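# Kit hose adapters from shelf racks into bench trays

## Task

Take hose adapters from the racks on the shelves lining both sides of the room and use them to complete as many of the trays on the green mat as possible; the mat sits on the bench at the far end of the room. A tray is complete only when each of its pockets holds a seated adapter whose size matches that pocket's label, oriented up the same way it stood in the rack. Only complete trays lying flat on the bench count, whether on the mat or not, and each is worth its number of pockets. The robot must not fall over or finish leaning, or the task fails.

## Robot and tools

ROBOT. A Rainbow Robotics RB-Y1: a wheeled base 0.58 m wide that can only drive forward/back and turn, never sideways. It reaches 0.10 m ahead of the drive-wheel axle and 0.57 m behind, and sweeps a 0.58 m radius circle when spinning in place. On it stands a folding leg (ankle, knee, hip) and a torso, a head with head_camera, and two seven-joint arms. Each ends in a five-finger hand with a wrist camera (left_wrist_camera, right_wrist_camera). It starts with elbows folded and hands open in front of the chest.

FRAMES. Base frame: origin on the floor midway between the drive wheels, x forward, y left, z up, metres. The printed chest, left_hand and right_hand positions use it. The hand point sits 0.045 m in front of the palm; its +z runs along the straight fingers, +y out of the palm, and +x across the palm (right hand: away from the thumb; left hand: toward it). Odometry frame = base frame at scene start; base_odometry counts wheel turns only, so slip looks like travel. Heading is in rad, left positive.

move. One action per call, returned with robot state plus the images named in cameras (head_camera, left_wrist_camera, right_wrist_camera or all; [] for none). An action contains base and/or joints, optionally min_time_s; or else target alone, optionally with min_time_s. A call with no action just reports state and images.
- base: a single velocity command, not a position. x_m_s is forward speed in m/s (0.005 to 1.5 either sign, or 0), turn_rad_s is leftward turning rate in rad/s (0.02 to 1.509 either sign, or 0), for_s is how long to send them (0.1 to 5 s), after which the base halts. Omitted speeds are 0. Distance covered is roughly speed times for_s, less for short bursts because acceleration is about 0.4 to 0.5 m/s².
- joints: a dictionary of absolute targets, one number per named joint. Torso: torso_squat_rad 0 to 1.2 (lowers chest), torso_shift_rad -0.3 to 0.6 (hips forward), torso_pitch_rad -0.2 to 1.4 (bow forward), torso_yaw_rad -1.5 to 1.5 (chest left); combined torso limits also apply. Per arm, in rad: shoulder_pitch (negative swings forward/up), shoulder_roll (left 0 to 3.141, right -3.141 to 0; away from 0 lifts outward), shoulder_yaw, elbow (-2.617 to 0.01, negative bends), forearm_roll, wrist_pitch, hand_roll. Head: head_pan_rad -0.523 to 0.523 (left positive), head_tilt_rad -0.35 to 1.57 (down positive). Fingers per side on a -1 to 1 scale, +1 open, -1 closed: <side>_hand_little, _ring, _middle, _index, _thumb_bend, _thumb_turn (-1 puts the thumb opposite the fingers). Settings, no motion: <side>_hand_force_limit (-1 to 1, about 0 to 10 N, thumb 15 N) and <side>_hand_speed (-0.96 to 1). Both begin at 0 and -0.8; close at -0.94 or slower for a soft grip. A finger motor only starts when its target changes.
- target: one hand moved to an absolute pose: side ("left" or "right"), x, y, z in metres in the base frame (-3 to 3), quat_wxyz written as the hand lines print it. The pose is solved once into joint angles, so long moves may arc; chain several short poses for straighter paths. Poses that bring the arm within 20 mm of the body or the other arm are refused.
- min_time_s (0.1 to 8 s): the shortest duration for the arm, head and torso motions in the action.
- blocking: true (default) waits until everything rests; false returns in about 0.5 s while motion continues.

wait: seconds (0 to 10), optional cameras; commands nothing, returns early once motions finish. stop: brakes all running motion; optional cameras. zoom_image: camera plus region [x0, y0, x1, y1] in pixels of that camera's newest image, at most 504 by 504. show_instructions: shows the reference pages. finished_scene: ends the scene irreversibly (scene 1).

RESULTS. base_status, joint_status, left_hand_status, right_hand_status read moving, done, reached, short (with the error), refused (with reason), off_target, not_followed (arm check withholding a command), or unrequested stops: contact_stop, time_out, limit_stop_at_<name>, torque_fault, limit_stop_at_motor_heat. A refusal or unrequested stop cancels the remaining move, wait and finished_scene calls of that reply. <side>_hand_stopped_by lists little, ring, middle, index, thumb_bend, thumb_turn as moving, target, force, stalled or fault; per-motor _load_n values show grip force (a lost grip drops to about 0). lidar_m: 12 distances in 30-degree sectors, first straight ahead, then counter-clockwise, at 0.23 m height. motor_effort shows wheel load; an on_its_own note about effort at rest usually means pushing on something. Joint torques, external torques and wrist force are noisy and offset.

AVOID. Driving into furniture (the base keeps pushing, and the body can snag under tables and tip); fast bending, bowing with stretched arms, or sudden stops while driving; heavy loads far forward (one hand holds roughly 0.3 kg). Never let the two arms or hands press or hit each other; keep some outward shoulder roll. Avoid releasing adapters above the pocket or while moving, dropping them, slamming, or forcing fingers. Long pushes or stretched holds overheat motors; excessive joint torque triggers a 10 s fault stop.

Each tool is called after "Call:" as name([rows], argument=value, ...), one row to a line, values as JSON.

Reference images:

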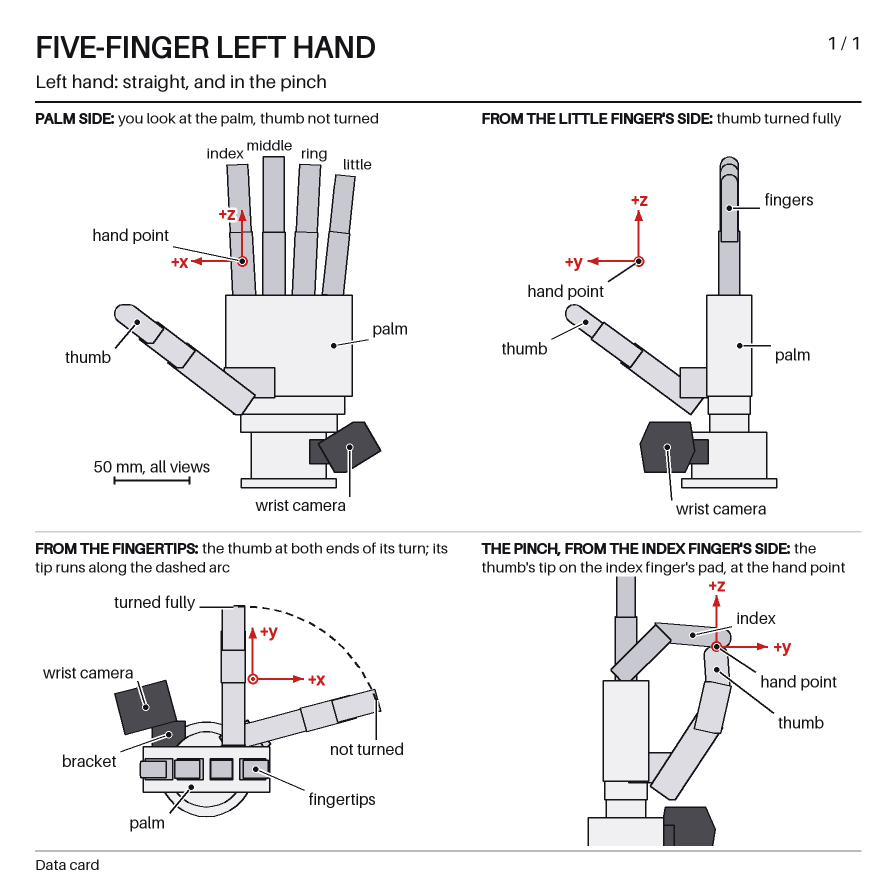

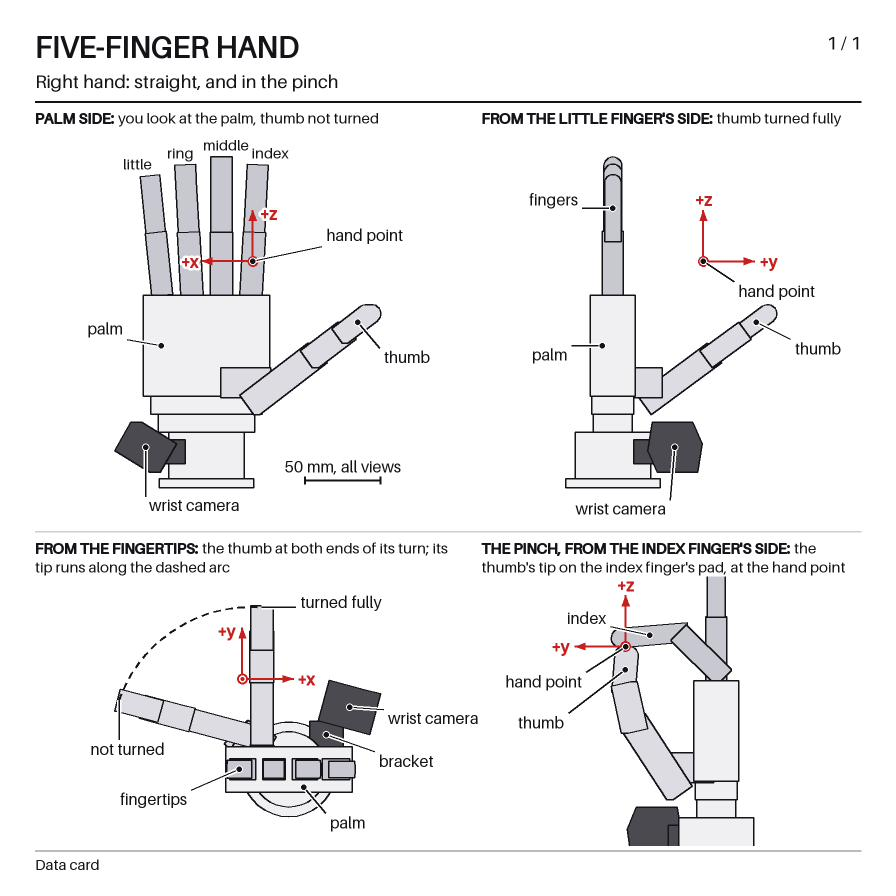

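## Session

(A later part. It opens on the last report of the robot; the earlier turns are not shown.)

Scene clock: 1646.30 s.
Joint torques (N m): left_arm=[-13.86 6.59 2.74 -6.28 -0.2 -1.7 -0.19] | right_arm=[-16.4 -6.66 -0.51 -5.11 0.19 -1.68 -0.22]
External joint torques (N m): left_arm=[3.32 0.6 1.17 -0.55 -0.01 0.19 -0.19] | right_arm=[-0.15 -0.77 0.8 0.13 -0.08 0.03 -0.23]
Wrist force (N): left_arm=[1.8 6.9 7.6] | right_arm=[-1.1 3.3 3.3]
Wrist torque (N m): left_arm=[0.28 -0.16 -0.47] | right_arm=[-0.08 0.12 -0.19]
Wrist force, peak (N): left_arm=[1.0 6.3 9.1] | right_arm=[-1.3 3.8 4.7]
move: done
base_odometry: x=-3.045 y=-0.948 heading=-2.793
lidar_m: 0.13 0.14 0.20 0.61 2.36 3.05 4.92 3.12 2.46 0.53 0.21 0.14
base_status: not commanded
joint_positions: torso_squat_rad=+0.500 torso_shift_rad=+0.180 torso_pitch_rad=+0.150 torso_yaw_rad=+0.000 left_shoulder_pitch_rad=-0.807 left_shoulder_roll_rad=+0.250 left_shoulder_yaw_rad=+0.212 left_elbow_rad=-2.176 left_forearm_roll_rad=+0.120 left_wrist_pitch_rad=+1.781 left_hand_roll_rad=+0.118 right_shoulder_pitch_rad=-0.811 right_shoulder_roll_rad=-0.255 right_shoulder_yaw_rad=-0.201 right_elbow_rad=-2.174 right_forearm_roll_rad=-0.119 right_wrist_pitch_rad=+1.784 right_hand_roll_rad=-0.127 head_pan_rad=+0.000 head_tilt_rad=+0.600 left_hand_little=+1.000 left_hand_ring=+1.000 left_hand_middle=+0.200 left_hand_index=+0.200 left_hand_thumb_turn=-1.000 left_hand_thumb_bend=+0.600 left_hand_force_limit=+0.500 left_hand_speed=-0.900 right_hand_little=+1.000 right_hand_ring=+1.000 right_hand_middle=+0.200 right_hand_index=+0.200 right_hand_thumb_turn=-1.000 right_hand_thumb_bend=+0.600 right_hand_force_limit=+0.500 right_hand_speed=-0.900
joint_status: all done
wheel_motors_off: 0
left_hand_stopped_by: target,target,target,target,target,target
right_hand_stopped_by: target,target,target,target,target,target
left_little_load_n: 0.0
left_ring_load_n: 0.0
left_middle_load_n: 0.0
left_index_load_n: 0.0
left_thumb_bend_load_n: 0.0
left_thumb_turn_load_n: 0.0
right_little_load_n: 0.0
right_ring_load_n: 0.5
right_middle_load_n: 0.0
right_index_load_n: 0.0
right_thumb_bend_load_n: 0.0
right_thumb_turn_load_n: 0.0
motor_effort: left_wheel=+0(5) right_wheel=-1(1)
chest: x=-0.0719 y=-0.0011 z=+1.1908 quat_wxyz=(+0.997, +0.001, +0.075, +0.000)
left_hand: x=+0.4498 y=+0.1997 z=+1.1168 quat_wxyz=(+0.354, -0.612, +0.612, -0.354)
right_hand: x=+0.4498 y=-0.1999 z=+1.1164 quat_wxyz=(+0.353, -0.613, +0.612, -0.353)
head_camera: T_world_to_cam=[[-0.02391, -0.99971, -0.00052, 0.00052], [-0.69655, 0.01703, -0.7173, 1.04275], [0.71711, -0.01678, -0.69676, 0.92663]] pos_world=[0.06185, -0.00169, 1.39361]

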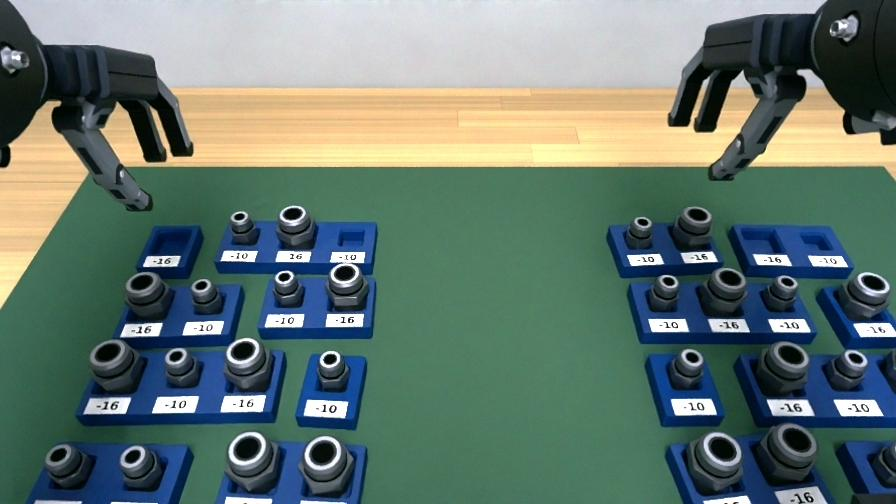

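Call:
move(joints={"torso_shift_rad": 0.0}, min_time_s=1.3)

Call:
move(base={"x_m_s": -0.4, "for_s": 0.87}, cameras=[])

Call:
move(base={"turn_rad_s": 0.339, "for_s": 1.0}, cameras=[])

Scene clock: 1648.67 s.
Joint torques (N m): left_arm=[-14.3 6.99 2.87 -6.05 -0.2 -1.76 -0.25] | right_arm=[-16.65 -6.49 -0.79 -5 0.29 -1.56 -0.23]
External joint torques (N m): left_arm=[2.89 1 1.3 -0.32 0 0.13 -0.25] | right_arm=[-0.4 -0.6 0.51 0.24 0.02 0.16 -0.23]
Wrist force (N): left_arm=[1.9 7.0 7.3] | right_arm=[-1.2 3.5 3.8]
Wrist torque (N m): left_arm=[0.31 -0.18 -0.47] | right_arm=[-0.07 0.10 -0.21]
Wrist force, peak (N): left_arm=[1.9 6.9 7.8] | right_arm=[-1.7 3.7 4.4]
move: done
base_odometry: x=-3.045 y=-0.948 heading=-2.793
lidar_m: 0.14 0.15 0.21 0.62 2.35 3.05 4.91 3.13 2.45 0.53 0.20 0.14
base_status: not commanded
joint_positions: torso_squat_rad=+0.500 torso_shift_rad=+0.000 torso_pitch_rad=+0.150 torso_yaw_rad=+0.000 left_shoulder_pitch_rad=-0.807 left_shoulder_roll_rad=+0.250 left_shoulder_yaw_rad=+0.212 left_elbow_rad=-2.176 left_forearm_roll_rad=+0.120 left_wrist_pitch_rad=+1.781 left_hand_roll_rad=+0.118 right_shoulder_pitch_rad=-0.811 right_shoulder_roll_rad=-0.255 right_shoulder_yaw_rad=-0.201 right_elbow_rad=-2.174 right_forearm_roll_rad=-0.119 right_wrist_pitch_rad=+1.784 right_hand_roll_rad=-0.127 head_pan_rad=+0.000 head_tilt_rad=+0.600 left_hand_little=+1.000 left_hand_ring=+1.000 left_hand_middle=+0.200 left_hand_index=+0.200 left_hand_thumb_turn=-1.000 left_hand_thumb_bend=+0.600 left_hand_force_limit=+0.500 left_hand_speed=-0.900 right_hand_little=+1.000 right_hand_ring=+1.000 right_hand_middle=+0.200 right_hand_index=+0.200 right_hand_thumb_turn=-1.000 right_hand_thumb_bend=+0.600 right_hand_force_limit=+0.500 right_hand_speed=-0.900
joint_status: all done
wheel_motors_off: 0
left_hand_stopped_by: target,target,target,target,target,target
right_hand_stopped_by: target,target,target,target,target,target
left_little_load_n: -0.5
left_ring_load_n: 0.0
left_middle_load_n: 0.0
left_index_load_n: 0.0
left_thumb_bend_load_n: 0.0
left_thumb_turn_load_n: 0.0
right_little_load_n: 0.0
right_ring_load_n: 0.0
right_middle_load_n: 0.0
right_index_load_n: 0.0
right_thumb_bend_load_n: 0.0
right_thumb_turn_load_n: 0.0
motor_effort: left_wheel=-3(5) right_wheel=+2(3)
chest: x=-0.1819 y=-0.0011 z=+1.2008 quat_wxyz=(+0.997, +0.001, +0.075, +0.000)
left_hand: x=+0.3398 y=+0.1997 z=+1.1268 quat_wxyz=(+0.354, -0.612, +0.612, -0.354)
right_hand: x=+0.3398 y=-0.1999 z=+1.1264 quat_wxyz=(+0.353, -0.613, +0.612, -0.353)
pictures: none

Scene clock: 1650.83 s.
Joint torques (N m): left_arm=[-14.29 6.56 2.73 -5.79 -0.32 -1.7 -0.21] | right_arm=[-16.93 -6.65 -0.62 -4.73 0.21 -1.67 -0.28]
External joint torques (N m): left_arm=[2.89 0.57 1.16 -0.06 -0.12 0.19 -0.2] | right_arm=[-0.68 -0.75 0.69 0.51 -0.07 0.04 -0.29]
Wrist force (N): left_arm=[1.7 6.4 7.2] | right_arm=[-1.3 3.4 3.7]
Wrist torque (N m): left_arm=[0.22 -0.15 -0.46] | right_arm=[-0.10 0.13 -0.22]
Wrist force, peak (N): left_arm=[1.9 6.8 7.7] | right_arm=[-1.7 3.9 4.5]
move: done
base_odometry: x=-2.763 y=-0.845 heading=-2.793
lidar_m: 0.43 0.47 0.65 2.26 2.36 2.81 4.62 2.89 2.44 1.60 0.62 0.45
base_status: done (sent for 0.87 of 0.87 s)
joint_positions: torso_squat_rad=+0.500 torso_shift_rad=+0.000 torso_pitch_rad=+0.150 torso_yaw_rad=+0.000 left_shoulder_pitch_rad=-0.807 left_shoulder_roll_rad=+0.250 left_shoulder_yaw_rad=+0.212 left_elbow_rad=-2.176 left_forearm_roll_rad=+0.120 left_wrist_pitch_rad=+1.781 left_hand_roll_rad=+0.118 right_shoulder_pitch_rad=-0.811 right_shoulder_roll_rad=-0.255 right_shoulder_yaw_rad=-0.201 right_elbow_rad=-2.174 right_forearm_roll_rad=-0.119 right_wrist_pitch_rad=+1.784 right_hand_roll_rad=-0.127 head_pan_rad=+0.000 head_tilt_rad=+0.600 left_hand_little=+1.000 left_hand_ring=+1.000 left_hand_middle=+0.200 left_hand_index=+0.200 left_hand_thumb_turn=-1.000 left_hand_thumb_bend=+0.600 left_hand_force_limit=+0.500 left_hand_speed=-0.900 right_hand_little=+1.000 right_hand_ring=+1.000 right_hand_middle=+0.200 right_hand_index=+0.200 right_hand_thumb_turn=-1.000 right_hand_thumb_bend=+0.600 right_hand_force_limit=+0.500 right_hand_speed=-0.900
joint_status: not commanded
wheel_motors_off: 0
left_hand_stopped_by: target,target,target,target,target,target
right_hand_stopped_by: target,target,target,target,target,target
left_little_load_n: 0.0
left_ring_load_n: 0.0
left_middle_load_n: 0.0
left_index_load_n: 0.0
left_thumb_bend_load_n: 0.0
left_thumb_turn_load_n: 0.0
right_little_load_n: -0.5
right_ring_load_n: 0.0
right_middle_load_n: 0.0
right_index_load_n: 0.0
right_thumb_bend_load_n: 0.0
right_thumb_turn_load_n: 0.0
motor_effort: left_wheel=+0(32) right_wheel=+0(16)
chest: x=-0.1819 y=-0.0011 z=+1.2008 quat_wxyz=(+0.997, +0.001, +0.075, +0.000)
left_hand: x=+0.3398 y=+0.1997 z=+1.1268 quat_wxyz=(+0.354, -0.612, +0.612, -0.354)
right_hand: x=+0.3398 y=-0.1999 z=+1.1264 quat_wxyz=(+0.353, -0.613, +0.612, -0.353)

Scene clock: 1652.83 s.
Joint torques (N m): left_arm=[-14.28 7.25 2.79 -5.82 -0.08 -1.67 -0.11] | right_arm=[-16.77 -6.66 -1.03 -4.72 0.29 -1.65 -0.25]
External joint torques (N m): left_arm=[2.9 1.26 1.22 -0.09 0.12 0.22 -0.1] | right_arm=[-0.52 -0.76 0.27 0.52 0.02 0.06 -0.25]
Wrist force (N): left_arm=[1.7 6.8 7.2] | right_arm=[-1.8 3.5 4.0]
Wrist torque (N m): left_arm=[0.29 -0.15 -0.46] | right_arm=[-0.08 0.17 -0.25]
Wrist force, peak (N): left_arm=[1.9 6.9 7.6] | right_arm=[-0.9 4.3 4.0]
move: done
base_odometry: x=-2.763 y=-0.845 heading=-2.455
lidar_m: 0.44 0.54 1.10 2.28 2.79 4.62 3.64 2.61 2.36 0.77 0.49 0.43
base_status: done (sent for 1 of 1 s)
joint_positions: torso_squat_rad=+0.500 torso_shift_rad=+0.000 torso_pitch_rad=+0.150 torso_yaw_rad=+0.000 left_shoulder_pitch_rad=-0.807 left_shoulder_roll_rad=+0.250 left_shoulder_yaw_rad=+0.212 left_elbow_rad=-2.176 left_forearm_roll_rad=+0.120 left_wrist_pitch_rad=+1.781 left_hand_roll_rad=+0.118 right_shoulder_pitch_rad=-0.811 right_shoulder_roll_rad=-0.255 right_shoulder_yaw_rad=-0.201 right_elbow_rad=-2.174 right_forearm_roll_rad=-0.119 right_wrist_pitch_rad=+1.784 right_hand_roll_rad=-0.127 head_pan_rad=+0.000 head_tilt_rad=+0.600 left_hand_little=+1.000 left_hand_ring=+1.000 left_hand_middle=+0.200 left_hand_index=+0.200 left_hand_thumb_turn=-1.000 left_hand_thumb_bend=+0.600 left_hand_force_limit=+0.500 left_hand_speed=-0.900 right_hand_little=+1.000 right_hand_ring=+1.000 right_hand_middle=+0.200 right_hand_index=+0.200 right_hand_thumb_turn=-1.000 right_hand_thumb_bend=+0.600 right_hand_force_limit=+0.500 right_hand_speed=-0.900
joint_status: not commanded
wheel_motors_off: 0
left_hand_stopped_by: target,target,target,target,target,target
right_hand_stopped_by: target,target,target,target,target,target
left_little_load_n: -0.5
left_ring_load_n: 0.0
left_middle_load_n: 0.0
left_index_load_n: 0.0
left_thumb_bend_load_n: 0.0
left_thumb_turn_load_n: 0.0
right_little_load_n: 0.0
right_ring_load_n: 0.0
right_middle_load_n: 0.0
right_index_load_n: 0.0
right_thumb_bend_load_n: 0.0
right_thumb_turn_load_n: 0.0
motor_effort: left_wheel=+2(35) right_wheel=+5(17)
chest: x=-0.1819 y=-0.0011 z=+1.2008 quat_wxyz=(+0.997, +0.001, +0.075, +0.000)
left_hand: x=+0.3398 y=+0.1997 z=+1.1268 quat_wxyz=(+0.354, -0.612, +0.612, -0.354)
right_hand: x=+0.3398 y=-0.1999 z=+1.1264 quat_wxyz=(+0.353, -0.613, +0.612, -0.353)

Call:
move(base={"x_m_s": -0.898, "for_s": 3.0}, joints={"left_hand_index": 0.16, "left_hand_middle": 0.16, "left_hand_thumb_bend": 0.54, "right_hand_index": 0.16, "right_hand_middle": 0.16, "right_hand_thumb_bend": 0.54}, cameras=[])

Call:
move(base={"turn_rad_s": -0.885, "for_s": 2.2}, joints={"torso_squat_rad": 0.8}, cameras=[])

Call:
move(base={"x_m_s": 0.45, "for_s": 1.69}, cameras=["head_camera"])

Call:
zoom_image(camera="head_camera", region=[400, 260, 500, 330])

Call:
zoom_image(camera="head_camera", region=[530, 170, 630, 240])

Scene clock: 1658.60 s.
Joint torques (N m): left_arm=[-14.23 7.06 2.74 -5.61 -0.26 -1.61 -0.19] | right_arm=[-16.62 -6.87 -1.06 -4.71 0.21 -1.63 -0.3]
External joint torques (N m): left_arm=[2.95 1.07 1.17 0.12 -0.06 0.27 -0.18] | right_arm=[-0.37 -0.97 0.24 0.53 -0.06 0.08 -0.31]
Wrist force (N): left_arm=[1.7 6.7 7.5] | right_arm=[-1.0 3.3 3.4]
Wrist torque (N m): left_arm=[0.26 -0.16 -0.46] | right_arm=[-0.10 0.05 -0.23]
Wrist force, peak (N): left_arm=[1.7 6.6 8.0] | right_arm=[-1.2 3.7 4.8]
move: done
base_odometry: x=-0.680 y=+0.864 heading=-2.454
lidar_m: 2.98 3.54 2.82 2.86 2.32 2.10 1.77 1.14 1.20 1.05 1.75 2.95
base_status: done (sent for 3 of 3 s)
joint_positions: torso_squat_rad=+0.500 torso_shift_rad=+0.000 torso_pitch_rad=+0.150 torso_yaw_rad=+0.000 left_shoulder_pitch_rad=-0.807 left_shoulder_roll_rad=+0.250 left_shoulder_yaw_rad=+0.212 left_elbow_rad=-2.176 left_forearm_roll_rad=+0.120 left_wrist_pitch_rad=+1.781 left_hand_roll_rad=+0.118 right_shoulder_pitch_rad=-0.811 right_shoulder_roll_rad=-0.255 right_shoulder_yaw_rad=-0.201 right_elbow_rad=-2.174 right_forearm_roll_rad=-0.119 right_wrist_pitch_rad=+1.784 right_hand_roll_rad=-0.127 head_pan_rad=+0.000 head_tilt_rad=+0.600 left_hand_little=+1.000 left_hand_ring=+1.000 left_hand_middle=+0.160 left_hand_index=+0.160 left_hand_thumb_turn=-1.000 left_hand_thumb_bend=+0.540 left_hand_force_limit=+0.500 left_hand_speed=-0.900 right_hand_little=+1.000 right_hand_ring=+1.000 right_hand_middle=+0.160 right_hand_index=+0.160 right_hand_thumb_turn=-1.000 right_hand_thumb_bend=+0.540 right_hand_force_limit=+0.500 right_hand_speed=-0.900
joint_status: all done
wheel_motors_off: 0
left_hand_stopped_by: target,target,target,target,target,target
right_hand_stopped_by: target,target,target,target,target,target
left_little_load_n: -0.5
left_ring_load_n: 0.0
left_middle_load_n: 0.0
left_index_load_n: 0.0
left_thumb_bend_load_n: 0.0
left_thumb_turn_load_n: 0.0
right_little_load_n: 0.0
right_ring_load_n: 0.0
right_middle_load_n: 0.0
right_index_load_n: 0.0
right_thumb_bend_load_n: 0.0
right_thumb_turn_load_n: 0.0
motor_effort: left_wheel=+6(44) right_wheel=-4(26)
chest: x=-0.1818 y=-0.0011 z=+1.2008 quat_wxyz=(+0.997, +0.001, +0.075, +0.000)
left_hand: x=+0.3399 y=+0.1997 z=+1.1267 quat_wxyz=(+0.354, -0.612, +0.612, -0.354)
right_hand: x=+0.3399 y=-0.1999 z=+1.1263 quat_wxyz=(+0.353, -0.613, +0.612, -0.353)

Scene clock: 1662.90 s.
Joint torques (N m): left_arm=[-13.94 6.74 2.68 -5.93 -0.16 -1.75 0.06] | right_arm=[-16.78 -6.76 -0.72 -4.88 0.17 -1.78 -0.19]
External joint torques (N m): left_arm=[3.24 0.75 1.11 -0.2 0.03 0.14 0.06] | right_arm=[-0.53 -0.86 0.58 0.36 -0.1 -0.07 -0.2]
Wrist force (N): left_arm=[1.8 6.7 7.4] | right_arm=[-1.7 3.2 3.8]
Wrist torque (N m): left_arm=[0.28 -0.15 -0.47] | right_arm=[-0.11 0.16 -0.24]
Wrist force, peak (N): left_arm=[2.1 6.8 7.8] | right_arm=[-1.4 4.2 4.2]
move: done
base_odometry: x=-0.680 y=+0.864 heading=+1.882
lidar_m: 1.20 1.04 1.98 2.96 3.06 3.35 2.82 3.02 2.19 2.11 1.70 1.11
base_status: done (sent for 2.2 of 2.2 s)
joint_positions: torso_squat_rad=+0.800 torso_shift_rad=+0.000 torso_pitch_rad=+0.150 torso_yaw_rad=+0.000 left_shoulder_pitch_rad=-0.807 left_shoulder_roll_rad=+0.250 left_shoulder_yaw_rad=+0.212 left_elbow_rad=-2.176 left_forearm_roll_rad=+0.120 left_wrist_pitch_rad=+1.781 left_hand_roll_rad=+0.118 right_shoulder_pitch_rad=-0.811 right_shoulder_roll_rad=-0.255 right_shoulder_yaw_rad=-0.201 right_elbow_rad=-2.174 right_forearm_roll_rad=-0.119 right_wrist_pitch_rad=+1.784 right_hand_roll_rad=-0.127 head_pan_rad=+0.000 head_tilt_rad=+0.600 left_hand_little=+1.000 left_hand_ring=+1.000 left_hand_middle=+0.160 left_hand_index=+0.160 left_hand_thumb_turn=-1.000 left_hand_thumb_bend=+0.540 left_hand_force_limit=+0.500 left_hand_speed=-0.900 right_hand_little=+1.000 right_hand_ring=+1.000 right_hand_middle=+0.160 right_hand_index=+0.160 right_hand_thumb_turn=-1.000 right_hand_thumb_bend=+0.540 right_hand_force_limit=+0.500 right_hand_speed=-0.900
joint_status: all done
wheel_motors_off: 0
left_hand_stopped_by: target,target,target,target,target,target
right_hand_stopped_by: target,target,target,target,target,target
left_little_load_n: 0.0
left_ring_load_n: 0.0
left_middle_load_n: 0.0
left_index_load_n: 0.0
left_thumb_bend_load_n: 0.0
left_thumb_turn_load_n: 0.0
right_little_load_n: 0.0
right_ring_load_n: 0.0
right_middle_load_n: 0.0
right_index_load_n: 0.0
right_thumb_bend_load_n: 0.0
right_thumb_turn_load_n: 0.0
motor_effort: left_wheel=+9(37) right_wheel=+1(19)
chest: x=-0.1819 y=-0.0010 z=+1.0742 quat_wxyz=(+0.997, +0.001, +0.075, +0.000)
left_hand: x=+0.3399 y=+0.1998 z=+1.0002 quat_wxyz=(+0.354, -0.612, +0.612, -0.354)
right_hand: x=+0.3399 y=-0.1998 z=+0.9997 quat_wxyz=(+0.353, -0.613, +0.612, -0.353)

Scene clock: 1666.03 s.
Joint torques (N m): left_arm=[-14.17 6.74 2.89 -5.56 -0.2 -1.58 -0.22] | right_arm=[-16.87 -6.39 -0.47 -4.86 0.21 -1.66 -0.23]
External joint torques (N m): left_arm=[3.01 0.75 1.31 0.17 0 0.31 -0.21] | right_arm=[-0.63 -0.49 0.84 0.38 -0.06 0.05 -0.24]
Wrist force (N): left_arm=[2.0 6.8 7.5] | right_arm=[-1.5 3.8 3.5]
Wrist torque (N m): left_arm=[0.26 -0.18 -0.46] | right_arm=[-0.02 0.13 -0.20]
Wrist force, peak (N): left_arm=[2.1 6.4 8.1] | right_arm=[-0.7 4.4 4.4]
move: done
base_odometry: x=-0.915 y=+1.592 heading=+1.882
lidar_m: 0.42 0.44 0.41 2.44 3.08 4.14 3.60 3.02 2.19 1.47 0.56 0.45
base_status: done (sent for 1.7 of 1.7 s)
joint_positions: torso_squat_rad=+0.800 torso_shift_rad=+0.000 torso_pitch_rad=+0.150 torso_yaw_rad=+0.000 left_shoulder_pitch_rad=-0.807 left_shoulder_roll_rad=+0.250 left_shoulder_yaw_rad=+0.212 left_elbow_rad=-2.176 left_forearm_roll_rad=+0.120 left_wrist_pitch_rad=+1.781 left_hand_roll_rad=+0.118 right_shoulder_pitch_rad=-0.811 right_shoulder_roll_rad=-0.255 right_shoulder_yaw_rad=-0.201 right_elbow_rad=-2.174 right_forearm_roll_rad=-0.119 right_wrist_pitch_rad=+1.784 right_hand_roll_rad=-0.127 head_pan_rad=+0.000 head_tilt_rad=+0.600 left_hand_little=+1.000 left_hand_ring=+1.000 left_hand_middle=+0.160 left_hand_index=+0.160 left_hand_thumb_turn=-1.000 left_hand_thumb_bend=+0.540 left_hand_force_limit=+0.500 left_hand_speed=-0.900 right_hand_little=+1.000 right_hand_ring=+1.000 right_hand_middle=+0.160 right_hand_index=+0.160 right_hand_thumb_turn=-1.000 right_hand_thumb_bend=+0.540 right_hand_force_limit=+0.500 right_hand_speed=-0.900
joint_status: not commanded
wheel_motors_off: 0
left_hand_stopped_by: target,target,target,target,target,target
right_hand_stopped_by: target,target,target,target,target,target
left_little_load_n: -0.5
left_ring_load_n: 0.0
left_middle_load_n: 0.0
left_index_load_n: 0.0
left_thumb_bend_load_n: 0.0
left_thumb_turn_load_n: 0.0
right_little_load_n: 0.0
right_ring_load_n: 0.0
right_middle_load_n: 0.0
right_index_load_n: 0.0
right_thumb_bend_load_n: 0.0
right_thumb_turn_load_n: 0.0
motor_effort: left_wheel=-4(45) right_wheel=-1(24)
chest: x=-0.1817 y=-0.0010 z=+1.0742 quat_wxyz=(+0.997, +0.001, +0.075, +0.000)
left_hand: x=+0.3400 y=+0.1998 z=+1.0000 quat_wxyz=(+0.354, -0.612, +0.612, -0.354)
right_hand: x=+0.3400 y=-0.1998 z=+0.9995 quat_wxyz=(+0.353, -0.613, +0.612, -0.353)
head_camera: T_world_to_cam=[[-0.0239, -0.99971, -0.00051, -0.00207], [-0.69681, 0.01703, -0.71706, 0.8823], [0.71686, -0.01678, -0.69702, 0.92429]] pos_world=[-0.04785, -0.00159, 1.2769]

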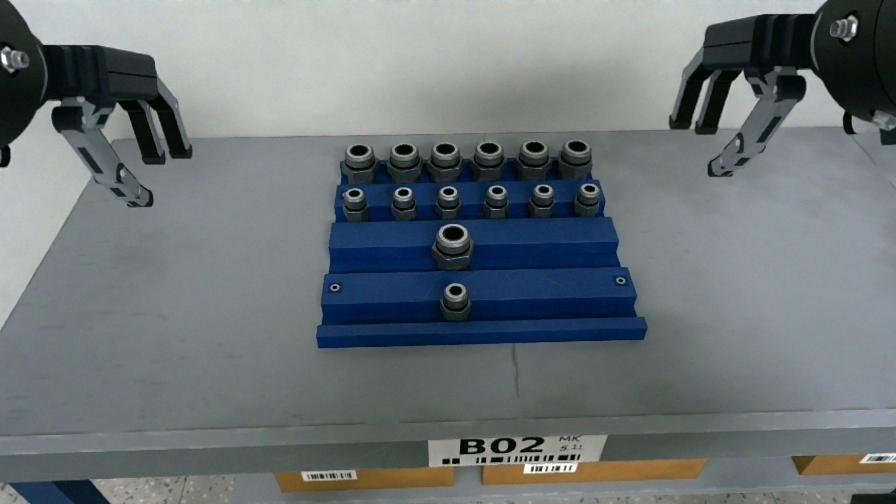

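Scaled by 5.040 from the camera's image (finer frame: 1280x720).

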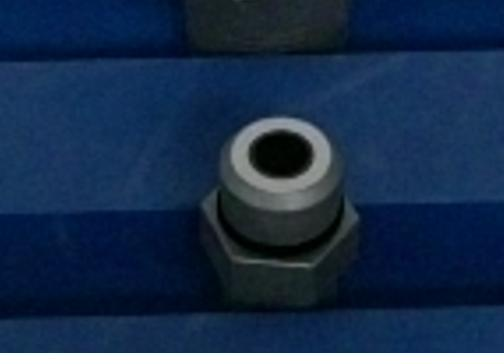

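Scaled by 5.040 from the camera's image (finer frame: 1280x720).

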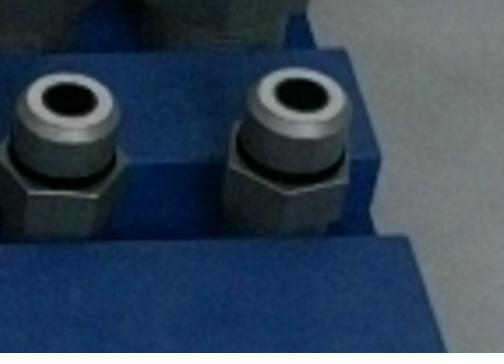

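Call:
move(target={"side": "right", "x": 0.4663, "y": -0.1602, "z": 0.97, "quat_wxyz": [0.3536, -0.6124, 0.6124, -0.3536]}, min_time_s=1.6)

Call:
move(target={"side": "left", "x": 0.3277, "y": -0.0317, "z": 0.97, "quat_wxyz": [0.3536, -0.6124, 0.6124, -0.3536]}, min_time_s=1.6)

Call:
move(target={"side": "right", "x": 0.4663, "y": -0.1602, "z": 0.867, "quat_wxyz": [0.3536, -0.6124, 0.6124, -0.3536]}, min_time_s=1.8)

Call:
move(target={"side": "left", "x": 0.3277, "y": -0.0317, "z": 0.877, "quat_wxyz": [0.3536, -0.6124, 0.6124, -0.3536]}, min_time_s=1.8, cameras=["left_wrist_camera", "right_wrist_camera"])

Call:
zoom_image(camera="left_wrist_camera", region=[50, 80, 330, 330])

Call:
zoom_image(camera="right_wrist_camera", region=[180, 80, 460, 330])

Scene clock: 1668.83 s.
Joint torques (N m): left_arm=[-14.42 6.77 2.96 -5.68 -0.3 -1.71 -0.21] | right_arm=[-22.16 -7.08 -0.79 -7.23 0.43 -1.63 -0.48]
External joint torques (N m): left_arm=[2.76 0.78 1.39 0.05 -0.11 0.18 -0.2] | right_arm=[-0.89 -0.55 0.54 0.8 0.02 0.07 -0.49]
Wrist force (N): left_arm=[1.9 6.7 7.4] | right_arm=[-0.5 3.5 3.8]
Wrist torque (N m): left_arm=[0.27 -0.16 -0.46] | right_arm=[-0.08 -0.06 -0.17]
Wrist force, peak (N): left_arm=[1.9 6.8 7.7] | right_arm=[-1.4 3.8 4.2]
move: done
base_odometry: x=-0.915 y=+1.592 heading=+1.882
lidar_m: 0.43 0.45 0.42 2.44 3.06 4.13 3.58 3.01 2.19 1.46 0.57 0.45
base_status: not commanded
joint_positions: torso_squat_rad=+0.800 torso_shift_rad=+0.000 torso_pitch_rad=+0.150 torso_yaw_rad=+0.000 left_shoulder_pitch_rad=-0.807 left_shoulder_roll_rad=+0.250 left_shoulder_yaw_rad=+0.212 left_elbow_rad=-2.176 left_forearm_roll_rad=+0.120 left_wrist_pitch_rad=+1.781 left_hand_roll_rad=+0.118 right_shoulder_pitch_rad=-1.029 right_shoulder_roll_rad=-0.220 right_shoulder_yaw_rad=-0.131 right_elbow_rad=-1.526 right_forearm_roll_rad=-0.023 right_wrist_pitch_rad=+1.340 right_hand_roll_rad=-0.167 head_pan_rad=+0.000 head_tilt_rad=+0.600 left_hand_little=+1.000 left_hand_ring=+1.000 left_hand_middle=+0.160 left_hand_index=+0.160 left_hand_thumb_turn=-1.000 left_hand_thumb_bend=+0.540 left_hand_force_limit=+0.500 left_hand_speed=-0.900 right_hand_little=+1.000 right_hand_ring=+1.000 right_hand_middle=+0.160 right_hand_index=+0.160 right_hand_thumb_turn=-1.000 right_hand_thumb_bend=+0.540 right_hand_force_limit=+0.500 right_hand_speed=-0.900
joint_status: all done
wheel_motors_off: 0
left_hand_stopped_by: target,target,target,target,target,target
right_hand_stopped_by: target,target,target,target,target,target
left_little_load_n: 0.0
left_ring_load_n: 0.0
left_middle_load_n: 0.0
left_index_load_n: 0.0
left_thumb_bend_load_n: 0.0
left_thumb_turn_load_n: 0.0
right_little_load_n: 0.0
right_ring_load_n: 0.0
right_middle_load_n: 0.0
right_index_load_n: 0.0
right_thumb_bend_load_n: 0.0
right_thumb_turn_load_n: 0.0
motor_effort: left_wheel=-2(7) right_wheel=-1(2)
chest: x=-0.1817 y=-0.0010 z=+1.0742 quat_wxyz=(+0.997, +0.001, +0.075, +0.000)
left_hand: x=+0.3400 y=+0.1998 z=+1.0000 quat_wxyz=(+0.354, -0.612, +0.612, -0.354)
right_hand: x=+0.4662 y=-0.1604 z=+0.9699 quat_wxyz=(+0.354, -0.612, +0.612, -0.354)
right_hand_status: reached (checked arc that bows 25 mm and turns the hand up to 4 deg, planned for 1.6 s): 0 mm and 0.0 deg off.
pictures: none

Scene clock: 1670.77 s.
Joint torques (N m): left_arm=[-16.37 -0.56 2.97 -5.8 -1.01 -1.29 0.36] | right_arm=[-21.79 -7.01 -0.59 -7.3 0.39 -1.58 -0.35]
External joint torques (N m): left_arm=[1.49 0.28 -0.77 1.02 0.04 0.26 0.36] | right_arm=[-0.52 -0.49 0.73 0.73 -0.02 0.12 -0.36]
Wrist force (N): left_arm=[1.7 6.8 7.7] | right_arm=[-1.3 3.2 3.6]
Wrist torque (N m): left_arm=[0.27 -0.14 -0.32] | right_arm=[-0.14 0.07 -0.22]
Wrist force, peak (N): left_arm=[2.0 7.2 7.5] | right_arm=[-0.9 4.6 3.8]
move: done
base_odometry: x=-0.915 y=+1.592 heading=+1.882
lidar_m: 0.43 0.45 0.41 2.45 3.06 4.15 3.58 3.02 2.19 1.46 0.57 0.46
base_status: not commanded
joint_positions: torso_squat_rad=+0.800 torso_shift_rad=+0.000 torso_pitch_rad=+0.150 torso_yaw_rad=+0.000 left_shoulder_pitch_rad=-0.989 left_shoulder_roll_rad=+0.000 left_shoulder_yaw_rad=-0.434 left_elbow_rad=-1.896 left_forearm_roll_rad=-0.298 left_wrist_pitch_rad=+1.764 left_hand_roll_rad=+0.631 right_shoulder_pitch_rad=-1.029 right_shoulder_roll_rad=-0.220 right_shoulder_yaw_rad=-0.131 right_elbow_rad=-1.526 right_forearm_roll_rad=-0.023 right_wrist_pitch_rad=+1.340 right_hand_roll_rad=-0.167 head_pan_rad=+0.000 head_tilt_rad=+0.600 left_hand_little=+1.000 left_hand_ring=+1.000 left_hand_middle=+0.160 left_hand_index=+0.160 left_hand_thumb_turn=-1.000 left_hand_thumb_bend=+0.540 left_hand_force_limit=+0.500 left_hand_speed=-0.900 right_hand_little=+1.000 right_hand_ring=+1.000 right_hand_middle=+0.160 right_hand_index=+0.160 right_hand_thumb_turn=-1.000 right_hand_thumb_bend=+0.540 right_hand_force_limit=+0.500 right_hand_speed=-0.900
joint_status: all done
wheel_motors_off: 0
left_hand_stopped_by: target,target,target,target,target,target
right_hand_stopped_by: target,target,target,target,target,target
left_little_load_n: 0.0
left_ring_load_n: 0.0
left_middle_load_n: 0.0
left_index_load_n: 0.0
left_thumb_bend_load_n: 0.0
left_thumb_turn_load_n: 0.0
right_little_load_n: 0.0
right_ring_load_n: 0.0
right_middle_load_n: 0.0
right_index_load_n: 0.0
right_thumb_bend_load_n: 0.0
right_thumb_turn_load_n: 0.0
motor_effort: left_wheel=-4(6) right_wheel=+0(2)
chest: x=-0.1817 y=-0.0010 z=+1.0742 quat_wxyz=(+0.997, +0.001, +0.075, +0.000)
left_hand: x=+0.3274 y=-0.0311 z=+0.9703 quat_wxyz=(+0.354, -0.612, +0.612, -0.355)
left_hand_status: reached (checked arc that bows 15 mm and turns the hand up to 5 deg, planned for 1.6 s): 1 mm and 0.1 deg off.
right_hand: x=+0.4662 y=-0.1604 z=+0.9699 quat_wxyz=(+0.353, -0.612, +0.612, -0.354)
pictures: none

Scene clock: 1672.90 s.
Joint torques (N m): left_arm=[-16.29 -0.71 3.07 -5.96 -1.3 -1.53 -0.01] | right_arm=[-19.8 -5.01 -0.24 -8.26 0.44 -1.74 -0.54]
External joint torques (N m): left_arm=[1.56 0.13 -0.67 0.86 -0.24 0.02 0] | right_arm=[0.17 0.2 0.92 0.88 0.01 -0.05 -0.54]
Wrist force (N): left_arm=[1.8 6.9 7.3] | right_arm=[-1.0 3.5 3.6]
Wrist torque (N m): left_arm=[0.32 -0.15 -0.32] | right_arm=[-0.10 0.02 -0.18]
Wrist force, peak (N): left_arm=[1.9 7.1 7.8] | right_arm=[-1.0 4.2 3.7]
move: done
base_odometry: x=-0.915 y=+1.592 heading=+1.882
lidar_m: 0.43 0.44 0.41 2.44 3.07 4.15 3.59 3.01 2.19 1.47 0.58 0.45
base_status: not commanded
joint_positions: torso_squat_rad=+0.800 torso_shift_rad=+0.000 torso_pitch_rad=+0.150 torso_yaw_rad=+0.000 left_shoulder_pitch_rad=-0.989 left_shoulder_roll_rad=+0.000 left_shoulder_yaw_rad=-0.434 left_elbow_rad=-1.896 left_forearm_roll_rad=-0.298 left_wrist_pitch_rad=+1.764 left_hand_roll_rad=+0.631 right_shoulder_pitch_rad=-0.827 right_shoulder_roll_rad=-0.160 right_shoulder_yaw_rad=-0.088 right_elbow_rad=-1.464 right_forearm_roll_rad=+0.020 right_wrist_pitch_rad=+1.073 right_hand_roll_rad=-0.181 head_pan_rad=+0.000 head_tilt_rad=+0.600 left_hand_little=+1.000 left_hand_ring=+1.000 left_hand_middle=+0.160 left_hand_index=+0.160 left_hand_thumb_turn=-1.000 left_hand_thumb_bend=+0.540 left_hand_force_limit=+0.500 left_hand_speed=-0.900 right_hand_little=+1.000 right_hand_ring=+1.000 right_hand_middle=+0.160 right_hand_index=+0.160 right_hand_thumb_turn=-1.000 right_hand_thumb_bend=+0.540 right_hand_force_limit=+0.500 right_hand_speed=-0.900
joint_status: all done
wheel_motors_off: 0
left_hand_stopped_by: target,target,target,target,target,target
right_hand_stopped_by: target,target,target,target,target,target
left_little_load_n: 0.0
left_ring_load_n: 0.0
left_middle_load_n: 0.0
left_index_load_n: 0.0
left_thumb_bend_load_n: 0.0
left_thumb_turn_load_n: 0.0
right_little_load_n: 0.0
right_ring_load_n: 0.0
right_middle_load_n: 0.0
right_index_load_n: 0.0
right_thumb_bend_load_n: 0.0
right_thumb_turn_load_n: 0.0
motor_effort: left_wheel=-3(5) right_wheel=-1(2)
chest: x=-0.1817 y=-0.0010 z=+1.0742 quat_wxyz=(+0.997, +0.001, +0.075, +0.000)
left_hand: x=+0.3274 y=-0.0311 z=+0.9703 quat_wxyz=(+0.354, -0.612, +0.612, -0.355)
right_hand: x=+0.4656 y=-0.1605 z=+0.8672 quat_wxyz=(+0.354, -0.612, +0.612, -0.354)
right_hand_status: reached (checked arc that bows 5 mm and turns the hand up to 0 deg, planned for 1.8 s): 1 mm and 0.0 deg off.
pictures: none

Scene clock: 1675.03 s.
Joint torques (N m): left_arm=[-12.63 -1.04 2.85 -7.55 -1.43 -1.24 0.25] | right_arm=[-19.96 -5 -0.15 -8.24 0.54 -1.81 -0.59]
External joint torques (N m): left_arm=[4.01 1.65 -1.07 0.81 -0.17 0.13 0.26] | right_arm=[0.01 0.2 1.01 0.9 0.11 -0.11 -0.59]
Wrist force (N): left_arm=[1.9 7.1 7.3] | right_arm=[-0.7 4.1 3.4]
Wrist torque (N m): left_arm=[0.33 -0.18 -0.29] | right_arm=[0.06 0.01 -0.17]
Wrist force, peak (N): left_arm=[1.7 6.9 7.8] | right_arm=[-0.8 4.9 3.3]
move: done
base_odometry: x=-0.915 y=+1.592 heading=+1.882
lidar_m: 0.43 0.46 0.42 2.44 3.06 4.14 3.57 3.02 2.19 1.47 0.57 0.45
base_status: not commanded
joint_positions: torso_squat_rad=+0.800 torso_shift_rad=+0.000 torso_pitch_rad=+0.150 torso_yaw_rad=+0.000 left_shoulder_pitch_rad=-0.769 left_shoulder_roll_rad=+0.050 left_shoulder_yaw_rad=-0.584 left_elbow_rad=-1.840 left_forearm_roll_rad=-0.365 left_wrist_pitch_rad=+1.537 left_hand_roll_rad=+0.772 right_shoulder_pitch_rad=-0.827 right_shoulder_roll_rad=-0.160 right_shoulder_yaw_rad=-0.088 right_elbow_rad=-1.464 right_forearm_roll_rad=+0.020 right_wrist_pitch_rad=+1.073 right_hand_roll_rad=-0.181 head_pan_rad=+0.000 head_tilt_rad=+0.600 left_hand_little=+1.000 left_hand_ring=+1.000 left_hand_middle=+0.160 left_hand_index=+0.160 left_hand_thumb_turn=-1.000 left_hand_thumb_bend=+0.540 left_hand_force_limit=+0.500 left_hand_speed=-0.900 right_hand_little=+1.000 right_hand_ring=+1.000 right_hand_middle=+0.160 right_hand_index=+0.160 right_hand_thumb_turn=-1.000 right_hand_thumb_bend=+0.540 right_hand_force_limit=+0.500 right_hand_speed=-0.900
joint_status: all done
wheel_motors_off: 0
left_hand_stopped_by: target,target,target,target,target,target
right_hand_stopped_by: target,target,target,target,target,target
left_little_load_n: 0.0
left_ring_load_n: 0.0
left_middle_load_n: 0.0
left_index_load_n: 0.0
left_thumb_bend_load_n: 0.0
left_thumb_turn_load_n: 0.0
right_little_load_n: 0.0
right_ring_load_n: 0.0
right_middle_load_n: 0.0
right_index_load_n: 0.0
right_thumb_bend_load_n: 0.0
right_thumb_turn_load_n: 0.0
motor_effort: left_wheel=-2(5) right_wheel=-1(2)
chest: x=-0.1817 y=-0.0010 z=+1.0742 quat_wxyz=(+0.997, +0.001, +0.075, +0.000)
left_hand: x=+0.3276 y=-0.0318 z=+0.8775 quat_wxyz=(+0.353, -0.612, +0.612, -0.354)
left_hand_status: reached (checked arc that bows 6 mm and turns the hand up to 1 deg, planned for 1.8 s): 1 mm and 0.1 deg off.
right_hand: x=+0.4656 y=-0.1605 z=+0.8672 quat_wxyz=(+0.354, -0.612, +0.612, -0.354)
left_wrist_camera: T_world_to_cam=[[0.49038, -0.22048, 0.84316, -0.90454], [-0.53359, -0.8409, 0.09045, 0.06851], [0.68907, -0.49425, -0.53, 0.33346]] pos_world=[0.25035, 0.023, 0.93321]
right_wrist_camera: T_world_to_cam=[[-0.51304, -0.27525, -0.81304, 0.89771], [-0.55492, 0.829, 0.0695, 0.33064], [0.65487, 0.48683, -0.57805, 0.38594]] pos_world=[0.39129, -0.21488, 0.92999]

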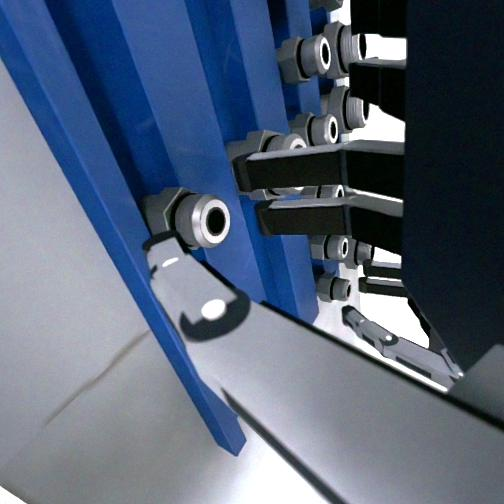

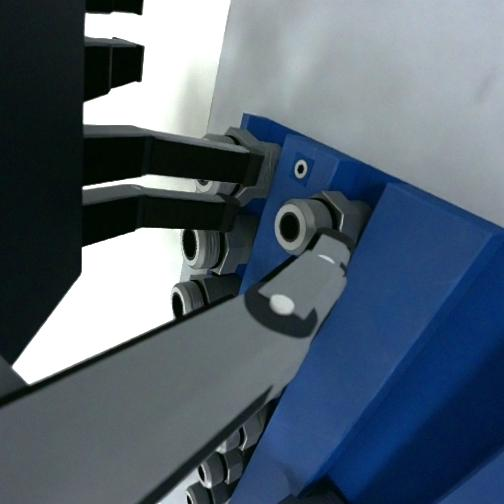

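Scaled by 1.800 from the camera's image (finer frame: 720x720).

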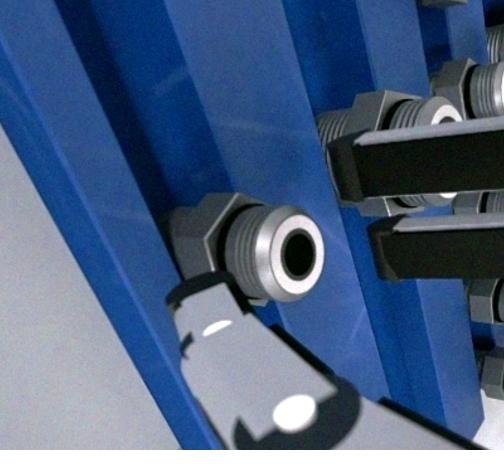

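Scaled by 1.800 from the camera's image (finer frame: 720x720).

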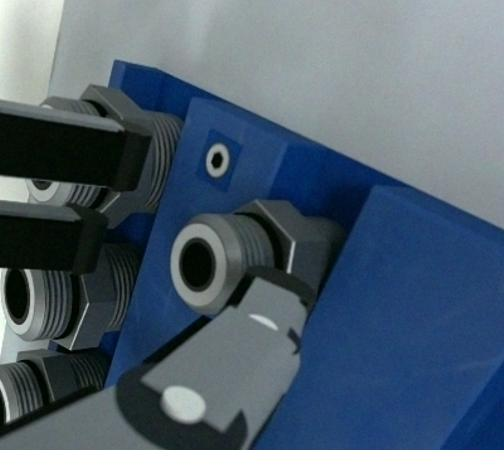

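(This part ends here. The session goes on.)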